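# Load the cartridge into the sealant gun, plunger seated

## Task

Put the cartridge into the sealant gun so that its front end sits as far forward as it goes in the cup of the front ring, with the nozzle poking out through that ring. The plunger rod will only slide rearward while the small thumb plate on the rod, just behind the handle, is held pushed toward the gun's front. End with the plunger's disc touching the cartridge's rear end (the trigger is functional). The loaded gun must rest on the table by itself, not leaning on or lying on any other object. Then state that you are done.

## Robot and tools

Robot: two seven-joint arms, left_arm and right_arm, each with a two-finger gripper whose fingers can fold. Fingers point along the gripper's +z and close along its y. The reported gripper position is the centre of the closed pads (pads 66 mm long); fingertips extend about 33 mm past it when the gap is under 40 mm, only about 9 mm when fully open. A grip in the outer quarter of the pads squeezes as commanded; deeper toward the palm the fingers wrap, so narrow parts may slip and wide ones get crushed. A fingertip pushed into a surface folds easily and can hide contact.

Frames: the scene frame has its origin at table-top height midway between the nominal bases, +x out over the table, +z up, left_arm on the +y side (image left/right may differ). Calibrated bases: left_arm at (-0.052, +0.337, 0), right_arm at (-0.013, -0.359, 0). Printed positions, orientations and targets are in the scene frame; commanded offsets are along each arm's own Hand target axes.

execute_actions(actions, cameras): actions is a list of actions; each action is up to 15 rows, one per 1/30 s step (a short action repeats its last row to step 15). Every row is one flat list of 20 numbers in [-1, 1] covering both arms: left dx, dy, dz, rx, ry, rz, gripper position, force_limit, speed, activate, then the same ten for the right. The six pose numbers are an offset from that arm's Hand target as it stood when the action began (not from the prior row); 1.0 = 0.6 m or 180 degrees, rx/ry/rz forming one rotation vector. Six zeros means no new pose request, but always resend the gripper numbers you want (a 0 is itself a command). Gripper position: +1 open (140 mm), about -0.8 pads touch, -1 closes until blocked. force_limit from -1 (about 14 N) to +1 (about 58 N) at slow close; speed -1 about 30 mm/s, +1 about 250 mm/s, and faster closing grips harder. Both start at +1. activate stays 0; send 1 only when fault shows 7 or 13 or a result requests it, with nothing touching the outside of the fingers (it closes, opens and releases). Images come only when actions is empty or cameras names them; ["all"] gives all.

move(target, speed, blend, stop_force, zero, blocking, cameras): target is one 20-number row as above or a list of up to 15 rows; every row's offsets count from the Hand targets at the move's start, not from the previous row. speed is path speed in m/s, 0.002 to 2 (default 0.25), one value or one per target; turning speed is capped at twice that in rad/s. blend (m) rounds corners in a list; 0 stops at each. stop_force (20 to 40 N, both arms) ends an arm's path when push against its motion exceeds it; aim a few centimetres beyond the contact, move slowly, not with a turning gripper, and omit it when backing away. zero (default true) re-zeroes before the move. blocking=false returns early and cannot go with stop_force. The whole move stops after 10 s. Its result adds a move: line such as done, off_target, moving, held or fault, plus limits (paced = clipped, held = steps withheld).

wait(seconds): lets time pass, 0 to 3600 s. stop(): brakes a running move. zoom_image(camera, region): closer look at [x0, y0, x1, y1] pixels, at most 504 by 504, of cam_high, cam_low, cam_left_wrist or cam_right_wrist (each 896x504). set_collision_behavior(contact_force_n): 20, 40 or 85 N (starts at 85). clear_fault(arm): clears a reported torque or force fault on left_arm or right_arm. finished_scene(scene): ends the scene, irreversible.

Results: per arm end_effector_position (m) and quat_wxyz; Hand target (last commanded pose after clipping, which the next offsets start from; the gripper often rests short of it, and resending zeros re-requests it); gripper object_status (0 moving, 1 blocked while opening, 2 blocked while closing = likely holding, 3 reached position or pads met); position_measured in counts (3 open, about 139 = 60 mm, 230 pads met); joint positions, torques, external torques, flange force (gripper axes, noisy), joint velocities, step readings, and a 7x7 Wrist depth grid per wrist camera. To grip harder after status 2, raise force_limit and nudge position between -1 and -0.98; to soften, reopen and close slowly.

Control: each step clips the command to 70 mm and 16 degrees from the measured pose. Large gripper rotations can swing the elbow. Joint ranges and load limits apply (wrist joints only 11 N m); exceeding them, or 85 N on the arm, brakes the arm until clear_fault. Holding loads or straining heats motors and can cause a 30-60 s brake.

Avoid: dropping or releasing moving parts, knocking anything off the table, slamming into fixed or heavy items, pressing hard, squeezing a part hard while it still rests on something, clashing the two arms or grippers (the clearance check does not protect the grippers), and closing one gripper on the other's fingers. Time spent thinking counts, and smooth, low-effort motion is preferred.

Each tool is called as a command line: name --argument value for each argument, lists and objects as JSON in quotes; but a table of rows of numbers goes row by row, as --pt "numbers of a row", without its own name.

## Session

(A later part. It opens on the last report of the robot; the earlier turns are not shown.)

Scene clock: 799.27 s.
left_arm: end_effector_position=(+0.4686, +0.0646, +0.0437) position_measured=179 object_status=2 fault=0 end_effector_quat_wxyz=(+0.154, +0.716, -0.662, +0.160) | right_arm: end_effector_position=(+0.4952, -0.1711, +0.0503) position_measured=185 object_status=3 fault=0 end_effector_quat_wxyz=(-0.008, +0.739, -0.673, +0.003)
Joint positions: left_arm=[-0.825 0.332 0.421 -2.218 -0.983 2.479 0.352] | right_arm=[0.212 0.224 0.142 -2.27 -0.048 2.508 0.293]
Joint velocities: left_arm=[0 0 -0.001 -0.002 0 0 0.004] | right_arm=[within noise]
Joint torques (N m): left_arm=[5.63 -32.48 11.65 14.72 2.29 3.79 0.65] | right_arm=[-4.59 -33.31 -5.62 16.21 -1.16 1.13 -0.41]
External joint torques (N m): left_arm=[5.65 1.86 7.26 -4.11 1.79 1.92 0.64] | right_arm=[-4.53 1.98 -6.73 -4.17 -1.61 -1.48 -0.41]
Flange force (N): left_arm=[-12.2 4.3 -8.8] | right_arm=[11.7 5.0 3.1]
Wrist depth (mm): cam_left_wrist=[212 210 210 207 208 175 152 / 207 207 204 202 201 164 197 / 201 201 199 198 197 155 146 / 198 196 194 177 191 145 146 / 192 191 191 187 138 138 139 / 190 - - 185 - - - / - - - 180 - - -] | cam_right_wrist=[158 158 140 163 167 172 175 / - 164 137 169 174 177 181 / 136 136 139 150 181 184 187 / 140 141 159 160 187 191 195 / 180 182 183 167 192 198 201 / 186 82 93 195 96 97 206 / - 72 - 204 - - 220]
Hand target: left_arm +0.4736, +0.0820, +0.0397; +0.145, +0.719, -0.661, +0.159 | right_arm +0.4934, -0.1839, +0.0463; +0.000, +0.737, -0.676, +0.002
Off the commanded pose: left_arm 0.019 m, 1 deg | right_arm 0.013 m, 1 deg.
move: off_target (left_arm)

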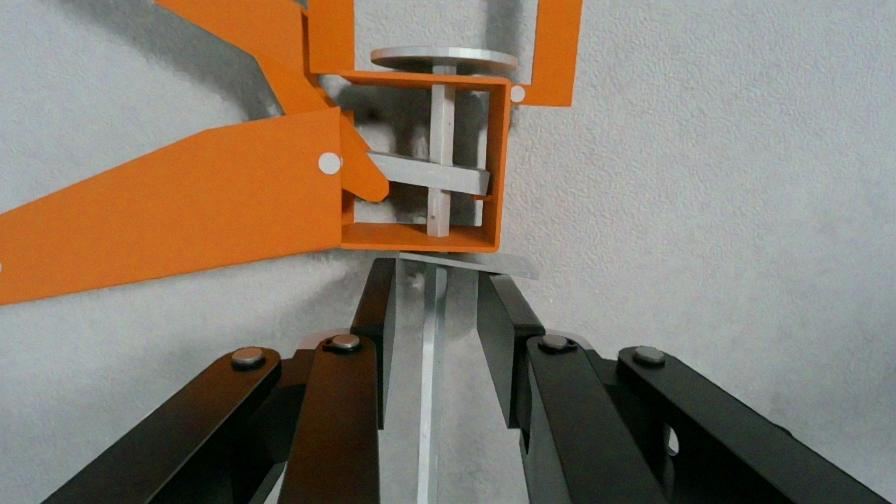

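move --target '[-0.006,0,-0.0028,0,0,0,-1,0,-1,0, 0,0,0,0,0,0,-0.442,0,0,0]' --speed 0.03 --cameras '["cam_right_wrist"]'

zoom_image --camera "cam_right_wrist" --region '[300, 0, 580, 280]'

Scene clock: 816.50 s.
left_arm: end_effector_position=(+0.4674, +0.0662, +0.0437) position_measured=179 object_status=2 fault=0 end_effector_quat_wxyz=(+0.155, +0.715, -0.662, +0.160) | right_arm: end_effector_position=(+0.4947, -0.1697, +0.0503) position_measured=185 object_status=3 fault=0 end_effector_quat_wxyz=(-0.008, +0.740, -0.672, +0.003)
Joint positions: left_arm=[-0.822 0.329 0.421 -2.222 -0.983 2.478 0.357] | right_arm=[0.212 0.224 0.144 -2.27 -0.048 2.508 0.293]
Joint torques (N m): left_arm=[6.97 -32.42 12.81 14.34 2.6 3.79 0.76] | right_arm=[-5.66 -33.21 -6.52 16.13 -1.52 1.04 -0.47]
External joint torques (N m): left_arm=[6.9 1.95 8.38 -4.59 2.11 1.91 0.75] | right_arm=[-5.58 2.02 -7.64 -4.14 -1.97 -1.54 -0.47]
Flange force (N): left_arm=[-14.3 4.1 -10.8] | right_arm=[13.5 4.2 3.3]
Wrist depth (mm): cam_left_wrist=[213 211 210 208 208 172 204 / 206 206 206 202 202 161 148 / 202 201 198 197 197 153 147 / 197 197 194 190 191 146 189 / 193 192 192 187 139 138 185 / 188 - - 183 183 - - / - - - 181 - - -] | cam_right_wrist=[158 159 141 164 167 172 175 / 162 164 136 169 174 177 182 / 137 137 138 150 180 184 188 / 140 141 158 157 189 192 194 / 180 182 183 167 191 198 202 / 186 82 93 195 96 203 210 / - 72 - 204 - - 218]
Hand target: left_arm +0.4733, +0.0860, +0.0397; +0.145, +0.719, -0.661, +0.159 | right_arm +0.4934, -0.1839, +0.0463; +0.000, +0.737, -0.676, +0.002
Off the commanded pose: left_arm 0.021 m, 1 deg | right_arm 0.015 m, 1 deg.
move: off_target (left_arm)

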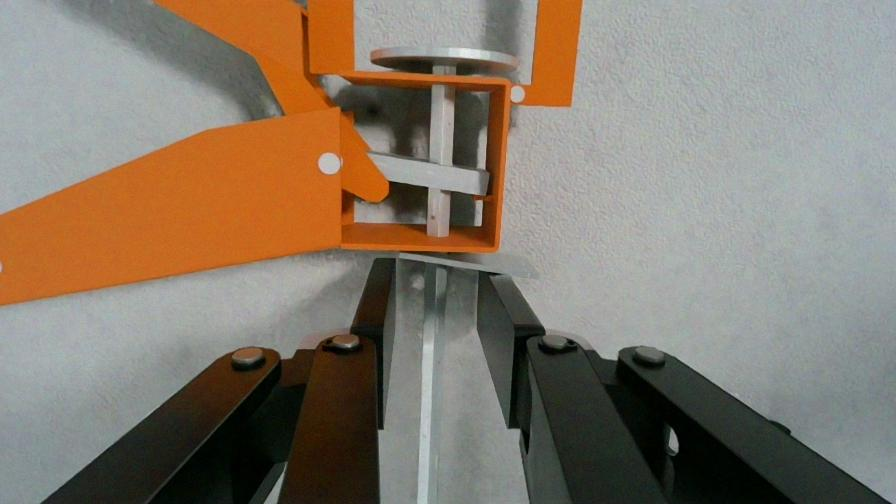

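Scaled by 1.800 from the camera's image (finer frame: 1280x720).

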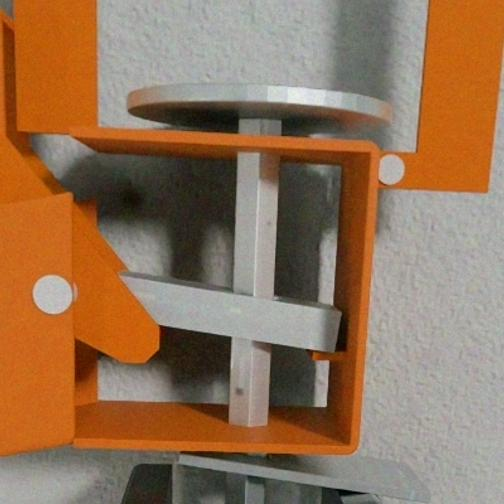

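move --pt "0.0272 0 0.0126 0 0 0 -1 0 -1 0 -0.0199 -0.0017 0 0 0 0 -0.442 0 0 0" --pt "0.0272 0 0.0126 0 0 0 -1 0 -1 0 -0.045 -0.004 0 0 0 0 -0.442 0 0 0" --speed 0.03 --cameras '["cam_right_wrist","cam_left_wrist"]'

Scene clock: 839.70 s.
left_arm: end_effector_position=(+0.4712, +0.0662, +0.0388) position_measured=179 object_status=2 fault=0 end_effector_quat_wxyz=(+0.148, +0.715, -0.664, +0.158) | right_arm: end_effector_position=(+0.4941, -0.1567, +0.0470) position_measured=185 object_status=3 fault=0 end_effector_quat_wxyz=(-0.002, +0.738, -0.675, +0.002)
Joint positions: left_arm=[-0.835 0.348 0.429 -2.21 -0.983 2.487 0.355] | right_arm=[0.244 0.248 0.137 -2.24 -0.057 2.49 0.332]
Joint velocities: left_arm=[within noise] | right_arm=[0.001 0 -0.001 0 -0.001 0 0.004]
Joint torques (N m): left_arm=[-1 -34.02 6.22 19.58 0.33 2.56 -0.14] | right_arm=[1.71 -35.36 0.42 19.65 0.12 2.13 0.04]
External joint torques (N m): left_arm=[-1.12 0.49 1.43 0.89 -0.17 0.64 -0.15] | right_arm=[1.55 0.66 -1 -0.66 -0.33 -0.43 0.04]
Flange force (N): left_arm=[2.0 -2.1 0.7] | right_arm=[-1.6 0.1 1.2]
Wrist depth (mm): cam_left_wrist=[208 205 204 200 201 196 145 / - 201 198 197 195 165 142 / 198 195 194 193 191 152 139 / 192 193 190 177 185 144 137 / 189 - 187 172 172 134 134 / - - - 180 180 - - / - - - 176 175 - -] | cam_right_wrist=[154 156 132 140 163 170 174 / 157 129 131 143 173 177 180 / 132 133 136 150 178 182 187 / 136 173 176 161 182 189 193 / 175 177 179 165 188 195 202 / 180 82 92 191 96 97 208 / - 72 - 198 - - 217]
Hand target: left_arm +0.4748, +0.0680, +0.0397; +0.145, +0.719, -0.661, +0.159 | right_arm +0.4934, -0.1568, +0.0463; +0.000, +0.737, -0.676, +0.002
Off the commanded pose: left_arm 0.004 m, 1 deg | right_arm 0.001 m, 0 deg.
move: off_target (left_arm)
Images, in order (width x height): cam_left_wrist 896x504, cam_right_wrist 896x504.

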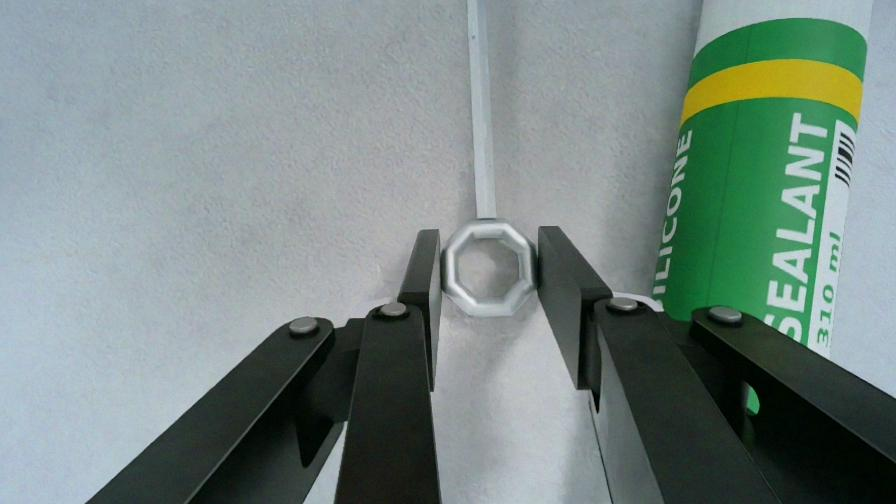

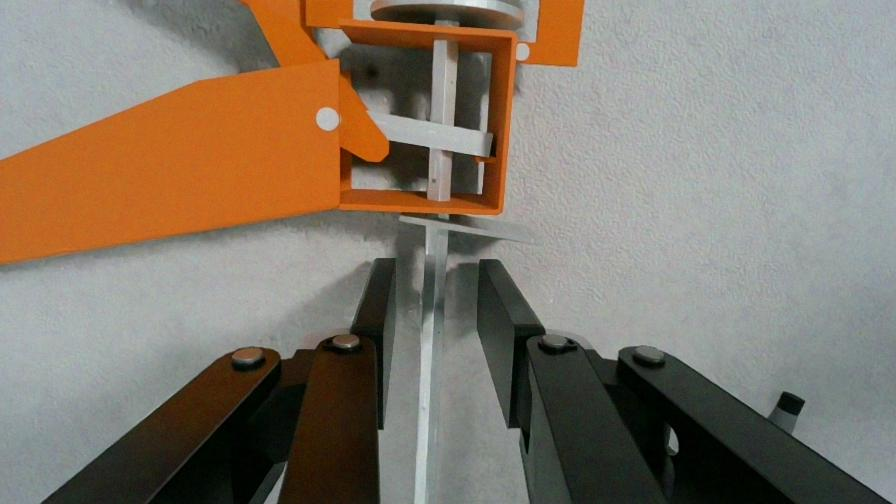

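move --pt "0 0 0 0 0 0 0.0 0 -0.5 0 0 0 0 0 0 0 -0.442 0 0 0" --pt "0 0 -0.167 0 0 0 0.0 0 -0.5 0 -0.02 0 -0.25 0 0 0 -0.442 0 0 0" --pt "-0.3453 0.0462 -0.4915 0 0 0 0.0 0 -0.5 0 -0.328 0.179 -0.288 0 0 0.0944 0.25 0 0 0" --speed 0.2 --blend '[0, 0.03, 0]' --cameras '["cam_right_wrist","cam_high"]'

Scene clock: 911.90 s.
left_arm: end_effector_position=(+0.4209, +0.3763, +0.2198) position_measured=129 object_status=3 fault=0 end_effector_quat_wxyz=(+0.145, +0.722, -0.657, +0.160) | right_arm: end_effector_position=(+0.3695, +0.0309, +0.2189) position_measured=98 object_status=0 fault=0 end_effector_quat_wxyz=(+0.001, -0.629, +0.777, +0.000)
Joint positions: left_arm=[-0.593 -0.221 0.826 -2.284 -0.299 2.036 0.324] | right_arm=[0.423 -0.007 0.374 -2.079 0.002 2.075 1.003]
Joint torques (N m): left_arm=[-1.52 -13.84 -4.26 23.38 0.4 1.72 0.38] | right_arm=[1.11 -28.67 0.03 23.68 0.26 2.05 0.04]
External joint torques (N m): left_arm=[-1.53 0.63 0.55 0.18 0.3 -0.24 0.36] | right_arm=[1.17 0.65 0.18 -0.54 -0.41 -0.44 0.04]
Flange force (N): left_arm=[-2.0 -6.0 0.7] | right_arm=[-1.7 0.5 0.6]
Wrist depth (mm): cam_left_wrist=[- - - - 401 396 402 / 399 397 - 392 - 377 - / 396 - - - - 377 - / - 373 367 - 137 375 - / - 363 111 - 136 96 355 / - - - - 347 - - / - - - 347 344 - -] | cam_right_wrist=[310 313 323 327 331 338 343 / 314 326 328 335 343 - 364 / 329 334 337 346 353 353 366 / - 347 333 356 366 367 - / 349 353 317 369 138 372 - / - 86 132 - 124 97 92 / - - 392 399 - - 75]
Hand target: left_arm +0.4203, +0.3765, +0.2201; +0.145, +0.719, -0.661, +0.159 | right_arm +0.3691, +0.0305, +0.2183; +0.000, -0.629, +0.777, -0.002
Off the commanded pose: left_arm 0.001 m, 1 deg | right_arm 0.001 m, 0 deg.
move: done
Images, in order (width x height): cam_high 896x504, cam_right_wrist 896x504.

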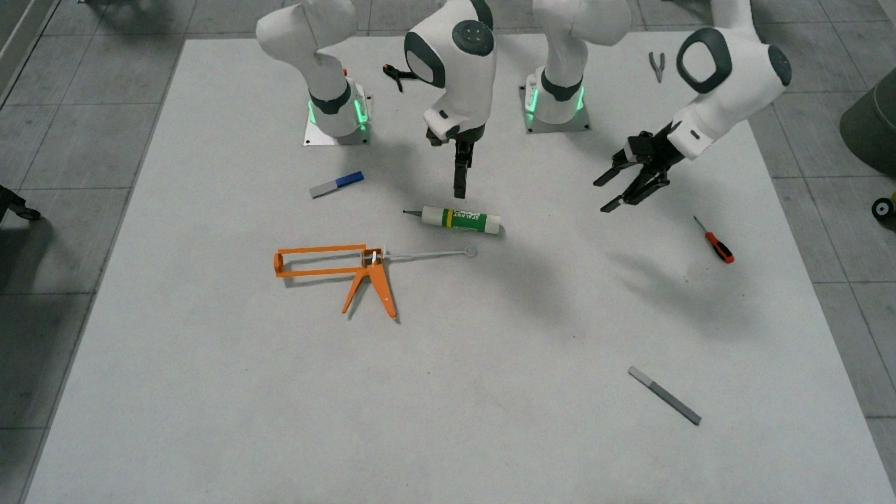

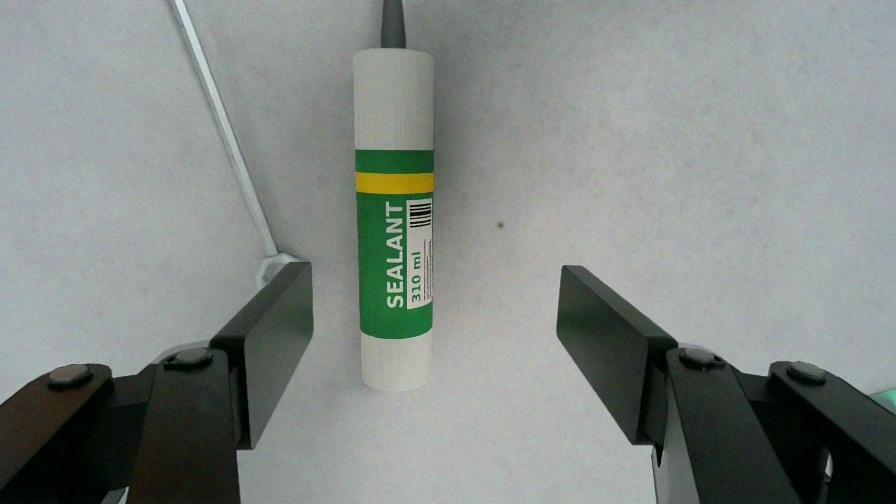

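move --target '[0,0,0,0,0,0,0.0,0,-0.5,0, 0.623,-0.3557,0.0967,0,0,-0.0778,0.25,0,0,0]' --speed 0.25 --cameras '["cam_right_wrist"]'

Scene clock: 984.20 s.
left_arm: end_effector_position=(+0.4209, +0.3763, +0.2198) position_measured=129 object_status=3 fault=0 end_effector_quat_wxyz=(+0.145, +0.722, -0.657, +0.160) | right_arm: end_effector_position=(+0.4996, -0.3803, +0.1621) position_measured=98 object_status=3 fault=0 end_effector_quat_wxyz=(+0.001, +0.718, -0.696, +0.003)
Joint positions: left_arm=[-0.593 -0.221 0.826 -2.284 -0.299 2.036 0.324] | right_arm=[0.14 -0.038 -0.177 -2.272 -0.015 2.238 -0.06]
Joint velocities: left_arm=[within noise] | right_arm=[0 0.001 -0.001 0 -0.001 0 -0.004]
Joint torques (N m): left_arm=[-1.43 -13.87 -4.36 23.32 0.38 1.72 0.35] | right_arm=[1.1 -28.64 -0.54 22.57 1.13 2.45 -0.24]
External joint torques (N m): left_arm=[-1.43 0.56 0.46 0.17 0.27 -0.23 0.34] | right_arm=[1.23 0.73 -0.59 -0.63 0.54 -0.15 -0.24]
Flange force (N): left_arm=[-1.8 -5.5 0.6] | right_arm=[-0.1 -0.6 1.6]
Wrist depth (mm): cam_left_wrist=[420 400 403 399 396 393 - / - 395 - - 387 - - / 390 - 383 398 - 375 368 / 371 - - 369 369 364 - / 377 - 110 366 357 100 360 / - - - - - - - / - - - 348 - - -] | cam_right_wrist=[256 259 265 270 277 285 288 / 267 268 269 278 285 293 298 / 272 276 283 288 296 305 310 / 282 285 291 299 - 312 316 / 287 291 275 309 138 320 341 / - 86 294 315 125 98 92 / - - 300 312 - - 75]
Hand target: left_arm +0.4203, +0.3765, +0.2201; +0.145, +0.719, -0.661, +0.159 | right_arm +0.4999, -0.3798, +0.1617; +0.000, +0.719, -0.695, +0.002
Off the commanded pose: left_arm 0.001 m, 1 deg | right_arm 0.001 m, 0 deg.
move: done

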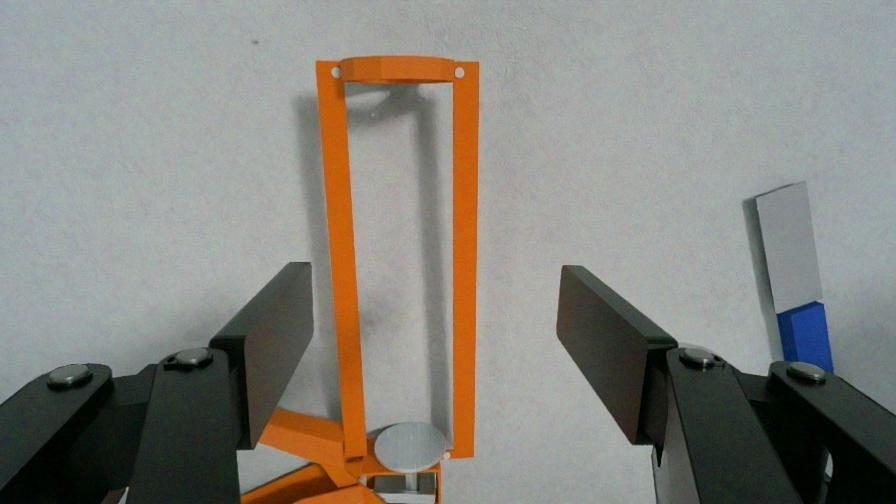

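move --target '[0,0,0,0,0,0,0.0,0,-0.5,0, -0.6768,0.1421,0.05,0,0,0.0822,0.25,0,0,0]' --speed 0.25 --cameras '["cam_right_wrist"]'

Scene clock: 1044.23 s.
left_arm: end_effector_position=(+0.4209, +0.3763, +0.2198) position_measured=129 object_status=3 fault=0 end_effector_quat_wxyz=(+0.145, +0.722, -0.657, +0.160) | right_arm: end_effector_position=(+0.4013, +0.0235, +0.1311) position_measured=98 object_status=3 fault=0 end_effector_quat_wxyz=(+0.002, -0.624, +0.781, +0.000)
Joint positions: left_arm=[-0.593 -0.221 0.826 -2.284 -0.299 2.036 0.324] | right_arm=[0.541 0.149 0.211 -2.125 -0.042 2.273 0.997]
Joint velocities: left_arm=[within noise] | right_arm=[0.001 -0.001 -0.001 0 0.001 -0.001 0.006]
Joint torques (N m): left_arm=[-1.5 -13.9 -4.37 23.33 0.38 1.74 0.41] | right_arm=[1.79 -34.18 0.3 22.1 0.17 2.07 0.21]
External joint torques (N m): left_arm=[-1.46 0.53 0.5 0.25 0.28 -0.2 0.4] | right_arm=[1.76 0.68 -0.86 -0.71 -0.42 -0.43 0.21]
Flange force (N): left_arm=[-1.9 -5.7 0.6] | right_arm=[-1.4 1.1 1.1]
Wrist depth (mm): cam_left_wrist=[- - - 396 - 395 - / - 401 390 403 - 376 364 / 389 - - 380 372 370 - / - 376 - 373 154 - 361 / - 375 111 362 359 95 355 / - - - - - - - / - - - 347 - - -] | cam_right_wrist=[231 217 239 203 248 252 257 / 239 240 245 210 255 260 265 / 245 249 253 214 266 269 276 / 253 255 262 219 272 280 284 / 258 262 152 226 138 282 294 / - 86 279 236 285 97 93 / - - 288 291 298 - 75]
Hand target: left_arm +0.4203, +0.3765, +0.2201; +0.145, +0.719, -0.661, +0.159 | right_arm +0.4009, +0.0231, +0.1303; +0.000, -0.624, +0.782, -0.002
Off the commanded pose: left_arm 0.001 m, 1 deg | right_arm 0.001 m, 0 deg.
move: done

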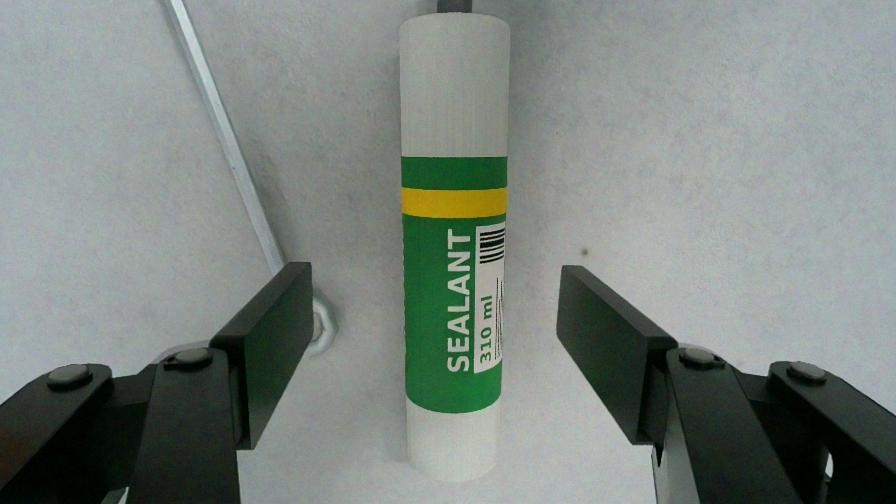

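move --pt "0 0 0 0 0 0 0.0 0 -0.5 0 -0.0017 0.0117 0 0 0 0 0.0 0 0 0" --pt "0 0 0 0 0 0 0.0 0 -0.5 0 -0.0017 0.0117 0.0783 0 0 0 0.0 0 0 0" --speed 0.12 --cameras '["cam_right_wrist"]'

Scene clock: 1077.87 s.
left_arm: end_effector_position=(+0.4209, +0.3763, +0.2198) position_measured=129 object_status=3 fault=0 end_effector_quat_wxyz=(+0.145, +0.722, -0.657, +0.160) | right_arm: end_effector_position=(+0.3938, +0.0248, +0.0837) position_measured=129 object_status=3 fault=0 end_effector_quat_wxyz=(-0.001, -0.624, +0.781, -0.001)
Joint positions: left_arm=[-0.593 -0.221 0.826 -2.284 -0.299 2.036 0.324] | right_arm=[0.552 0.219 0.209 -2.169 -0.067 2.379 1.026]
Joint velocities: left_arm=[within noise] | right_arm=[0 -0.001 -0.001 0.001 -0.001 0.003 0.003]
Joint torques (N m): left_arm=[-1.42 -13.85 -4.34 23.43 0.38 1.71 0.41] | right_arm=[1.78 -35.61 0.81 20.5 0.07 2.69 0.11]
External joint torques (N m): left_arm=[-1.58 0.72 0.33 0.24 0.28 -0.26 0.4] | right_arm=[1.7 0.36 -0.9 -1.12 -0.47 0.2 0.11]
Flange force (N): left_arm=[-1.9 -6.4 0.8] | right_arm=[1.1 2.8 2.5]
Wrist depth (mm): cam_left_wrist=[- 425 - - 390 389 397 / - - 396 382 379 - 380 / 391 392 379 - 379 375 368 / - - - - 156 366 363 / - 369 110 374 360 96 360 / - - - 345 - - - / - - - 348 342 - -] | cam_right_wrist=[188 192 193 154 203 207 210 / 194 198 200 159 209 213 218 / 201 202 207 164 216 219 224 / 205 208 212 170 222 227 232 / 211 214 131 174 141 234 239 / - 89 226 181 232 91 241 / - - 236 187 245 - 74]
Hand target: left_arm +0.4203, +0.3765, +0.2201; +0.145, +0.719, -0.661, +0.159 | right_arm +0.3944, +0.0255, +0.0833; +0.000, -0.624, +0.782, -0.002
Off the commanded pose: left_arm 0.001 m, 1 deg | right_arm 0.001 m, 0 deg.
move: done

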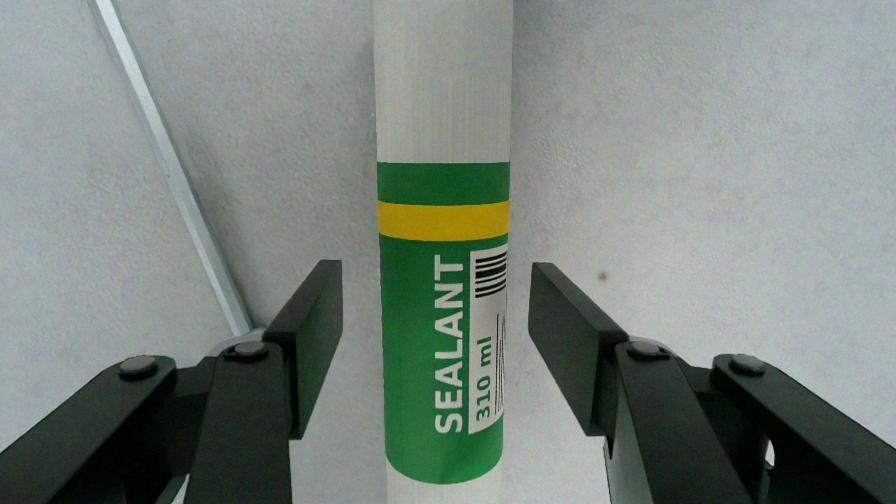

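move --target '[0,0,0,0,0,0,0.0,0,-0.5,0, 0,0.0057,0.0385,0,0,0,0.0,0,0,0]' --speed 0.06

execute_actions --actions '[[[0,0,0,0,0,0,0.0,0,-0.5,0, 0,0,0,0,0,0,-1,-0.1,-1,0]],[[0,0,0,0,0,0,0.0,0,-0.5,0, 0,0,0,0,0,0,-1,-0.1,-1,0]]]' --cameras '["cam_right_wrist","cam_low"]'

Scene clock: 1104.60 s.
left_arm: end_effector_position=(+0.4209, +0.3763, +0.2198) position_measured=129 object_status=3 fault=0 end_effector_quat_wxyz=(+0.145, +0.722, -0.657, +0.160) | right_arm: end_effector_position=(+0.3910, +0.0258, +0.0610) position_measured=129 object_status=3 fault=0 end_effector_quat_wxyz=(-0.001, -0.624, +0.781, -0.001)
Joint positions: left_arm=[-0.593 -0.221 0.826 -2.284 -0.299 2.036 0.324] | right_arm=[0.56 0.256 0.205 -2.185 -0.081 2.433 1.041]
Joint velocities: left_arm=[within noise] | right_arm=[0 -0.001 -0.001 0 -0.001 0.003 0.004]
Joint torques (N m): left_arm=[-1.47 -13.91 -4.29 23.4 0.36 1.72 0.35] | right_arm=[1.93 -36.07 0.84 19.75 0.07 2.69 0.01]
External joint torques (N m): left_arm=[-1.45 0.58 0.56 0.24 0.26 -0.23 0.33] | right_arm=[1.81 0.44 -1.13 -1.19 -0.43 0.2 0.01]
Flange force (N): left_arm=[-2.0 -5.9 0.6] | right_arm=[1.2 2.8 2.7]
Wrist depth (mm): cam_left_wrist=[406 - - - - - 387 / 395 - 398 - 385 - 375 / - - 387 387 373 - - / - - 375 - 135 - - / - - 111 - 137 95 95 / - - - - - - - / - - - - - - -] | cam_right_wrist=[167 171 174 132 181 184 188 / 171 176 178 136 186 191 195 / 178 180 185 141 192 197 200 / 183 186 187 145 198 202 207 / 190 192 131 150 161 209 214 / - 89 166 155 209 91 220 / - - 208 161 218 - 75]
Hand target: left_arm +0.4203, +0.3765, +0.2201; +0.145, +0.719, -0.661, +0.159 | right_arm +0.3911, +0.0262, +0.0602; +0.000, -0.624, +0.782, -0.002
Off the commanded pose: left_arm 0.001 m, 1 deg | right_arm 0.001 m, 0 deg.
move: done

Scene clock: 1105.80 s.
left_arm: end_effector_position=(+0.4209, +0.3763, +0.2198) position_measured=129 object_status=3 fault=0 end_effector_quat_wxyz=(+0.145, +0.722, -0.657, +0.160) | right_arm: end_effector_position=(+0.3912, +0.0261, +0.0611) position_measured=157 object_status=2 fault=0 end_effector_quat_wxyz=(+0.000, -0.624, +0.782, -0.001)
Joint positions: left_arm=[-0.593 -0.221 0.826 -2.284 -0.299 2.036 0.324] | right_arm=[0.561 0.256 0.204 -2.185 -0.081 2.433 1.042]
Joint torques (N m): left_arm=[-1.45 -13.84 -4.33 23.35 0.37 1.72 0.36] | right_arm=[1.77 -35.17 0.96 18.92 0.12 2.59 0.06]
External joint torques (N m): left_arm=[-1.48 0.61 0.46 0.22 0.27 -0.23 0.35] | right_arm=[1.77 1.33 -0.9 -2.02 -0.39 0.11 0.06]
External joint torques at the end of the 1st action: left_arm=[-1.51 0.61 0.47 0.12 0.29 -0.26 0.33] | right_arm=[1.88 0.16 -0.74 -1.01 -0.43 0.17 0.08]
Flange force (N): left_arm=[-1.8 -5.9 0.6] | right_arm=[1.8 3.4 4.4]
Flange force at the end of the 1st action (N): left_arm=[-1.8 -5.6 0.7] | right_arm=[1.0 3.2 1.9]
Wrist depth (mm): cam_left_wrist=[- 429 403 395 - 393 - / - - 391 384 387 382 371 / 381 385 383 385 376 372 375 / 383 374 374 358 154 353 364 / 369 376 110 368 137 95 354 / - - - 350 353 - - / - - - 348 347 - -] | cam_right_wrist=[161 171 173 132 181 185 188 / 172 176 178 136 186 190 195 / 178 181 185 140 190 196 200 / 183 186 189 146 - 205 207 / 190 191 139 149 148 209 214 / - 90 112 155 96 96 222 / - 70 208 160 - - 74]
Hand target: left_arm +0.4203, +0.3765, +0.2201; +0.145, +0.719, -0.661, +0.159 | right_arm +0.3911, +0.0262, +0.0602; +0.000, -0.624, +0.782, -0.002
Off the commanded pose: left_arm 0.001 m, 1 deg | right_arm 0.001 m, 0 deg.
Step readings (end_effector_position of left_arm | right_arm; steps 1 to 15: 1st action; 16 to 30: 2nd action):
0: (+0.4209, +0.3763, +0.2198) | (+0.3910, +0.0258, +0.0610)
1: (+0.4209, +0.3763, +0.2198) | (+0.3910, +0.0258, +0.0610)
2: (+0.4209, +0.3763, +0.2198) | (+0.3910, +0.0259, +0.0610)
4: (+0.4209, +0.3763, +0.2198) | (+0.3911, +0.0259, +0.0610)
8: (+0.4209, +0.3763, +0.2198) | (+0.3911, +0.0259, +0.0610)
15: (+0.4209, +0.3763, +0.2198) | (+0.3911, +0.0260, +0.0610)
16: (+0.4209, +0.3763, +0.2198) | (+0.3911, +0.0260, +0.0610)
17: (+0.4209, +0.3763, +0.2198) | (+0.3911, +0.0260, +0.0610)
19: (+0.4209, +0.3763, +0.2198) | (+0.3911, +0.0260, +0.0610)
23: (+0.4209, +0.3763, +0.2198) | (+0.3912, +0.0261, +0.0611)
30: (+0.4209, +0.3763, +0.2198) | (+0.3912, +0.0261, +0.0611)
Images, in order (width x height): cam_low 896x504, cam_right_wrist 896x504.

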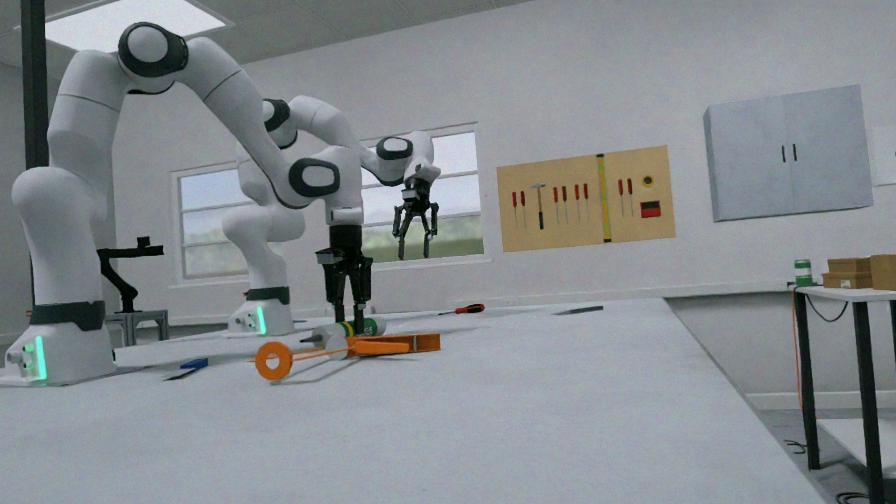

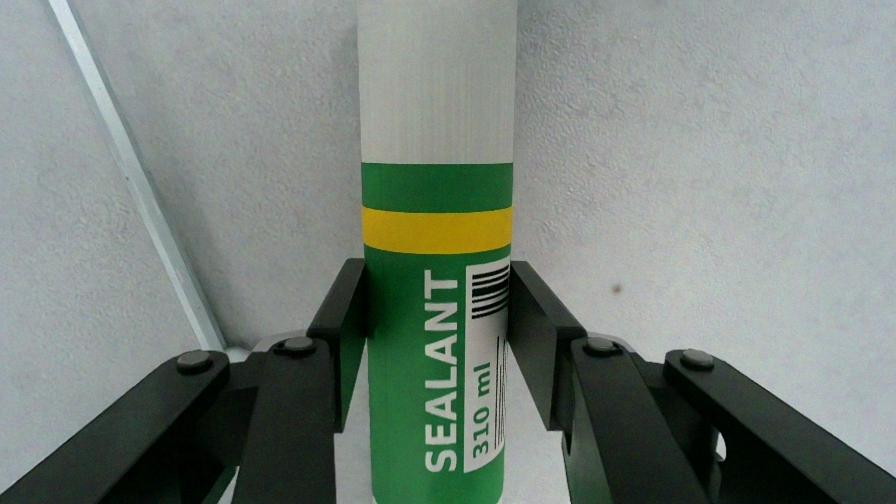

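move --pt "0 0 0 0 0 0 0.0 0 -0.5 0 0 0 -0.2 0 0 0 -1 -0.1 -1 0" --speed 0.1 --cameras '["cam_right_wrist","cam_low"]'

Scene clock: 1237.67 s.
left_arm: end_effector_position=(+0.4209, +0.3763, +0.2198) position_measured=129 object_status=3 fault=0 end_effector_quat_wxyz=(+0.145, +0.722, -0.657, +0.160) | right_arm: end_effector_position=(+0.3895, +0.0254, +0.1769) position_measured=157 object_status=2 fault=0 end_effector_quat_wxyz=(-0.003, -0.623, +0.782, -0.003)
Joint positions: left_arm=[-0.593 -0.221 0.826 -2.284 -0.299 2.036 0.324] | right_arm=[0.555 0.075 0.215 -2.09 -0.027 2.157 1.007]
Joint velocities: left_arm=[within noise] | right_arm=[0 -0.001 0 0.001 0 -0.004 -0.004]
Joint torques (N m): left_arm=[-1.49 -13.86 -4.35 23.35 0.39 1.71 0.36] | right_arm=[0.92 -35.39 0.05 24.41 1.17 2.42 -0.33]
External joint torques (N m): left_arm=[-1.36 0.56 0.6 0.25 0.29 -0.22 0.35] | right_arm=[1.13 -2.15 -0.33 0.75 0.54 -0.06 -0.33]
Flange force (N): left_arm=[-2.1 -5.7 0.5] | right_arm=[3.2 2.2 -3.8]
Wrist depth (mm): cam_left_wrist=[405 410 - 392 394 395 391 / 403 406 388 391 398 - - / - 387 382 389 375 375 - / 379 - 382 371 154 363 364 / 381 - 110 363 136 100 356 / - - - 359 - - - / - - - 349 350 - -] | cam_right_wrist=[- 275 281 132 292 300 306 / - 282 291 136 300 307 - / - 298 298 140 311 316 - / 296 302 303 145 319 - 348 / 306 310 138 149 125 343 346 / 312 90 112 155 96 96 356 / - 75 - 161 - - 74]
Hand target: left_arm +0.4203, +0.3765, +0.2201; +0.145, +0.719, -0.661, +0.159 | right_arm +0.3909, +0.0265, +0.1802; +0.000, -0.624, +0.782, -0.002
Off the commanded pose: left_arm 0.001 m, 1 deg | right_arm 0.004 m, 0 deg.
move: off_target (right_arm)
Images, in order (width x height): cam_low 896x504, cam_right_wrist 896x504.

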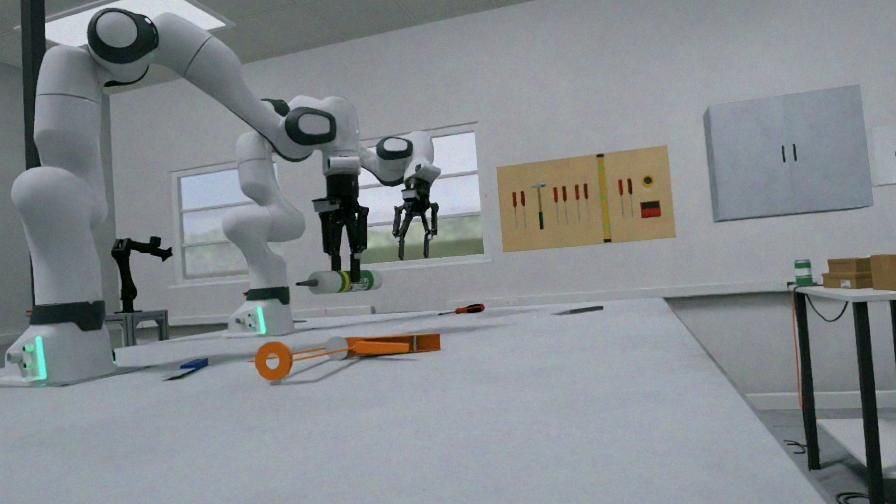

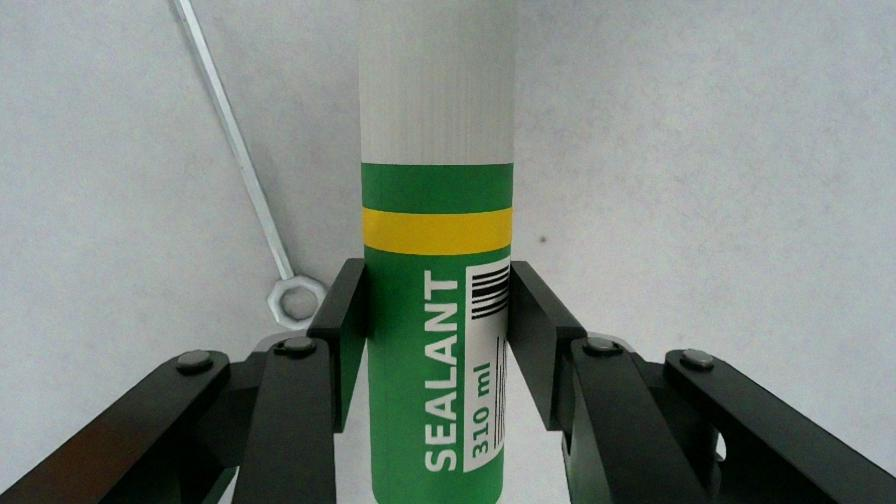

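move --pt "0 0 0 0 0 0 0.0 0 -0.5 0 0.4893 -0.3284 0 -0.0119 -0.0884 -0.0844 -1 -0.1 -1 0" --speed 0.15 --cameras '["cam_right_wrist","cam_low","cam_high"]'

zoom_image --camera "cam_low" --region '[200, 270, 440, 400]'

Scene clock: 1250.93 s.
left_arm: end_effector_position=(+0.4209, +0.3763, +0.2198) position_measured=129 object_status=3 fault=0 end_effector_quat_wxyz=(+0.145, +0.722, -0.657, +0.160) | right_arm: end_effector_position=(+0.5160, -0.3036, +0.1791) position_measured=157 object_status=2 fault=0 end_effector_quat_wxyz=(-0.093, +0.715, -0.686, -0.099)
Joint positions: left_arm=[-0.593 -0.221 0.826 -2.284 -0.299 2.036 0.324] | right_arm=[0.264 0.015 -0.292 -2.176 0.329 2.142 -0.257]
Joint velocities: left_arm=[within noise] | right_arm=[0.001 0.001 0 0 0.001 0 -0.007]
Joint torques (N m): left_arm=[-1.51 -13.92 -4.33 23.41 0.4 1.71 0.39] | right_arm=[0.89 -32.22 -0.97 24.47 1.59 2.08 -0.37]
External joint torques (N m): left_arm=[-1.46 0.52 0.55 0.29 0.29 -0.23 0.37] | right_arm=[0.84 -1.32 -0.91 0.86 0.81 -0.24 -0.37]
Flange force (N): left_arm=[-2.0 -5.8 0.4] | right_arm=[0.2 -0.1 -2.2]
Wrist depth (mm): cam_left_wrist=[- - - - - - 378 / 395 - - - - - 384 / - 387 - - 378 - 370 / - 375 376 364 369 - - / - - 110 - 138 95 - / - - - - 353 - - / - - - 348 - - -] | cam_right_wrist=[249 253 257 131 269 275 279 / - 277 274 136 290 - 293 / 284 286 291 140 313 334 - / 312 315 280 145 336 345 - / 334 338 138 150 127 375 - / - 90 111 155 96 91 468 / - 75 - 161 - - 75]
Hand target: left_arm +0.4203, +0.3765, +0.2201; +0.145, +0.719, -0.661, +0.159 | right_arm +0.5177, -0.3035, +0.1814; -0.096, +0.715, -0.685, -0.099
Off the commanded pose: left_arm 0.001 m, 1 deg | right_arm 0.003 m, 0 deg.
move: done
Images, in order (width x height): cam_high 896x504, cam_low 896x504, cam_right_wrist 896x504.

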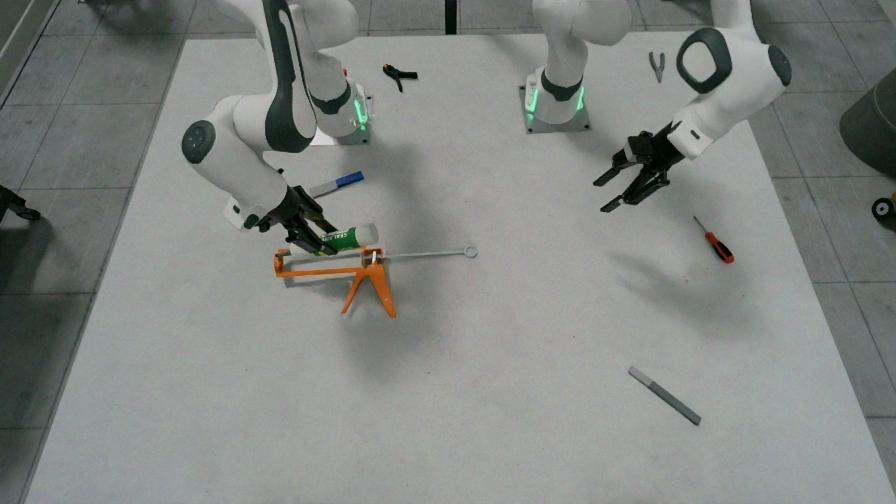

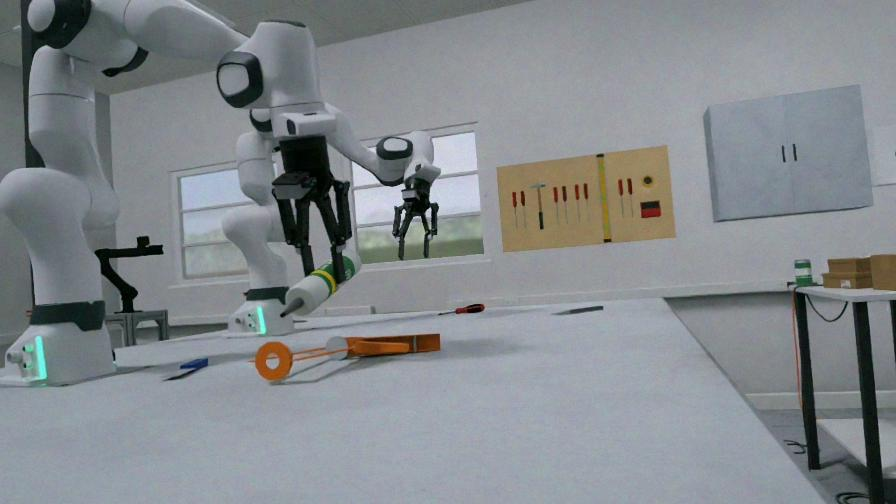

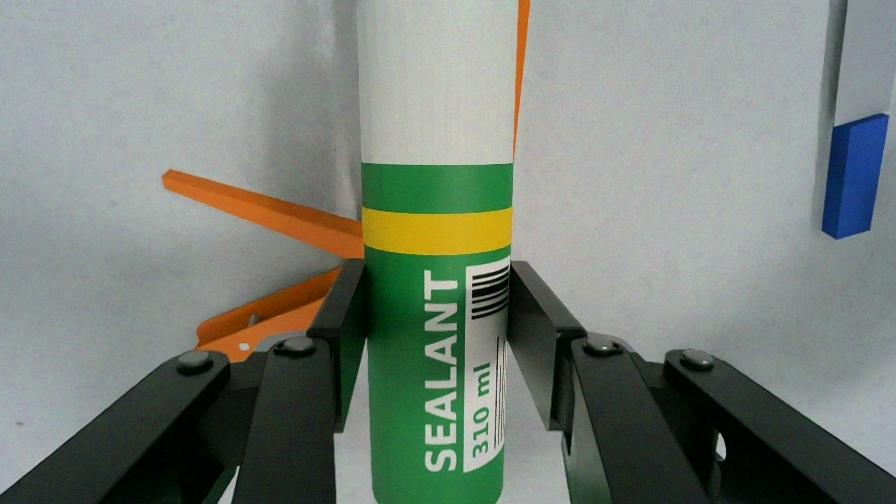

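Scaled by 2.100 from the camera's image (finer frame: 1280x720).

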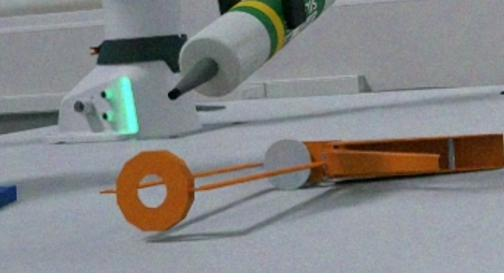

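zoom_image --camera "cam_high" --region '[260, 200, 400, 300]'

zoom_image --camera "cam_right_wrist" --region '[340, 0, 560, 260]'

Scaled by 3.600 from the camera's image (finer frame: 1280x720).

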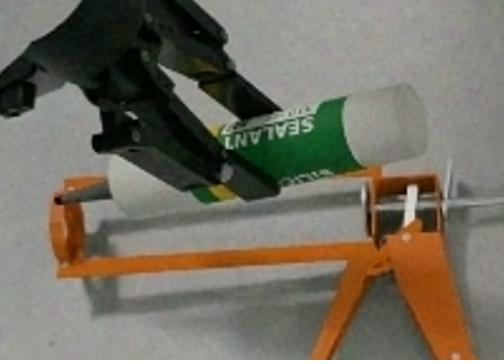

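Scaled by 1.938 from the camera's image (finer frame: 1280x720).

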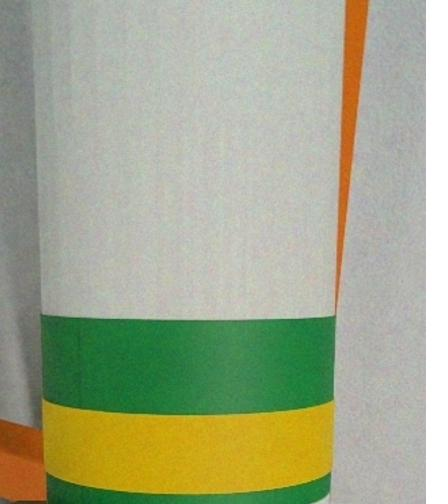

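move --target '[0,0,0,0,0,0,0.0,0,-0.5,0, 0.0273,0.0112,0.0602,0.0008,0,0.0027,-1,-0.1,-1,0]' --speed 0.08 --cameras '["cam_right_wrist","cam_low"]'

zoom_image --camera "cam_low" --region '[210, 270, 400, 390]'

Scene clock: 1431.23 s.
left_arm: end_effector_position=(+0.4209, +0.3763, +0.2198) position_measured=129 object_status=3 fault=0 end_effector_quat_wxyz=(+0.145, +0.722, -0.657, +0.160) | right_arm: end_effector_position=(+0.5087, -0.3090, +0.1403) position_measured=157 object_status=2 fault=0 end_effector_quat_wxyz=(-0.092, +0.712, -0.688, -0.100)
Joint positions: left_arm=[-0.593 -0.221 0.826 -2.284 -0.299 2.036 0.324] | right_arm=[0.262 0.052 -0.296 -2.237 0.366 2.227 -0.304]
Joint velocities: left_arm=[within noise] | right_arm=[0 0 0.001 -0.001 0 0.002 -0.004]
Joint torques (N m): left_arm=[-1.46 -13.89 -4.28 23.36 0.38 1.73 0.38] | right_arm=[0.7 -32.99 -1.32 23.04 1.43 2.58 -0.23]
External joint torques (N m): left_arm=[-1.42 0.57 0.6 0.17 0.28 -0.23 0.37] | right_arm=[0.68 -1.73 -0.91 0.35 0.78 0.31 -0.22]
Flange force (N): left_arm=[-2.1 -5.7 0.7] | right_arm=[-0.4 3.4 -1.2]
Wrist depth (mm): cam_left_wrist=[- 399 - 389 392 - 382 / - 398 388 - - 374 - / - - - 373 - - - / 388 - - - 151 366 360 / - - 109 - 138 98 353 / - - - - - - - / - - - - 351 - -] | cam_right_wrist=[217 222 218 131 232 237 244 / 231 234 235 137 251 267 264 / 245 251 258 140 272 277 278 / 272 263 254 146 291 301 312 / 288 292 138 150 148 330 - / - 90 111 156 96 96 370 / - 75 177 161 - - 74]
Hand target: left_arm +0.4203, +0.3765, +0.2201; +0.145, +0.719, -0.661, +0.159 | right_arm +0.5113, -0.3097, +0.1422; -0.097, +0.712, -0.688, -0.098
Off the commanded pose: left_arm 0.001 m, 1 deg | right_arm 0.003 m, 1 deg.
move: done
Images, in order (width x height): cam_low 896x504, cam_right_wrist 896x504.

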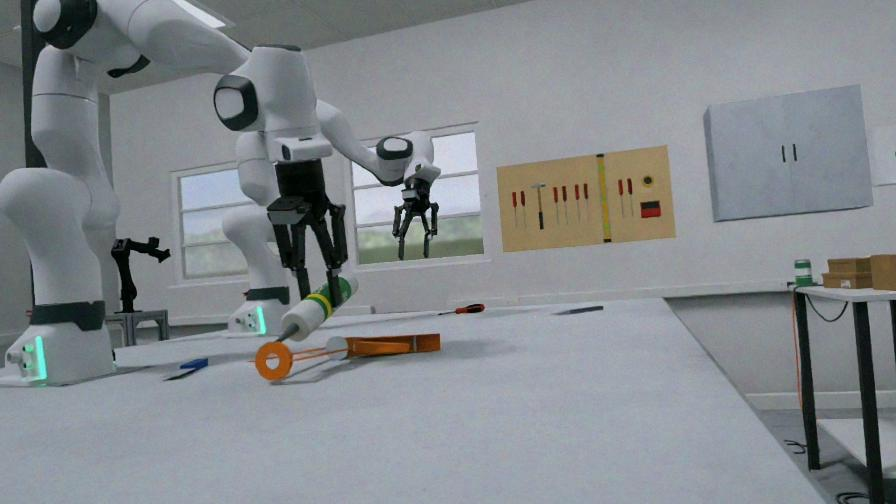

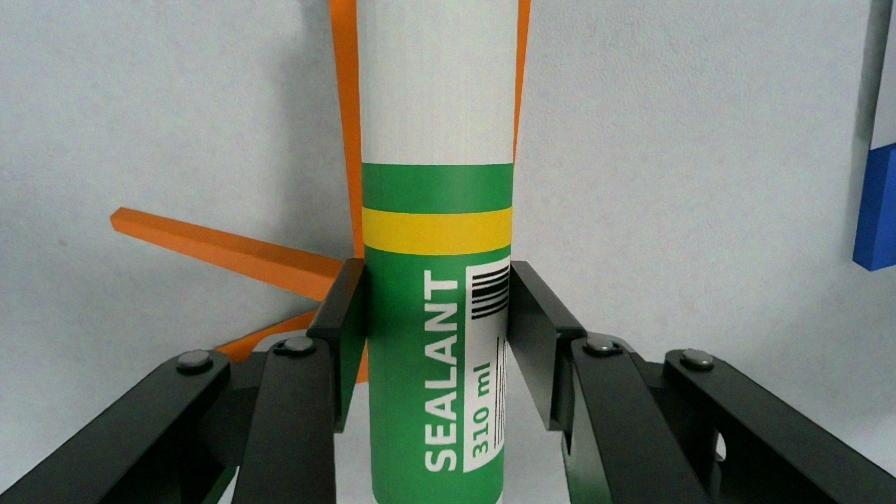

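Scaled by 2.653 from the camera's image (finer frame: 1280x720).

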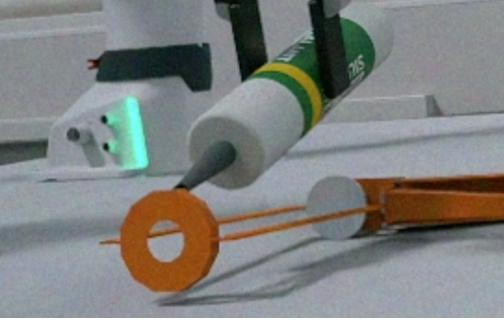

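zoom_image --camera "cam_low" --region '[245, 310, 325, 390]'

zoom_image --camera "cam_right_wrist" --region '[310, 0, 560, 260]'

Scaled by 6.300 from the camera's image (finer frame: 1280x720).

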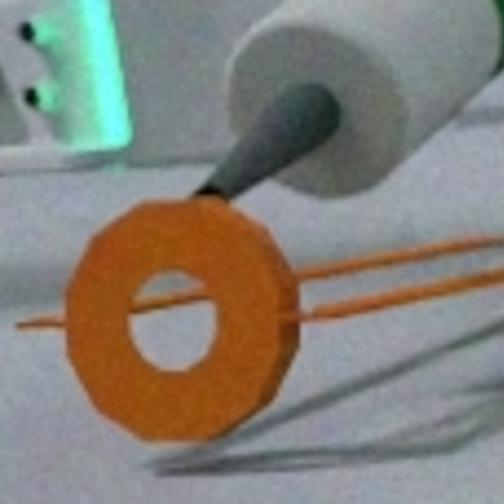

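Scaled by 1.938 from the camera's image (finer frame: 1280x720).

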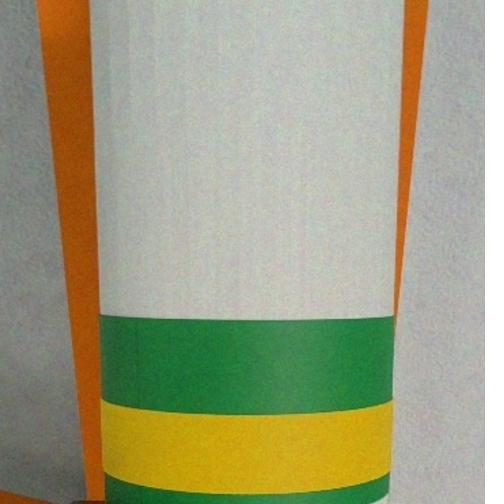

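zoom_image --camera "cam_low" --region '[265, 255, 385, 375]'

Scaled by 4.200 from the camera's image (finer frame: 1280x720).

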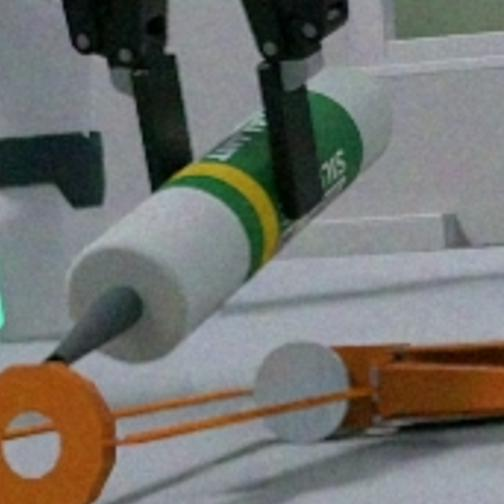

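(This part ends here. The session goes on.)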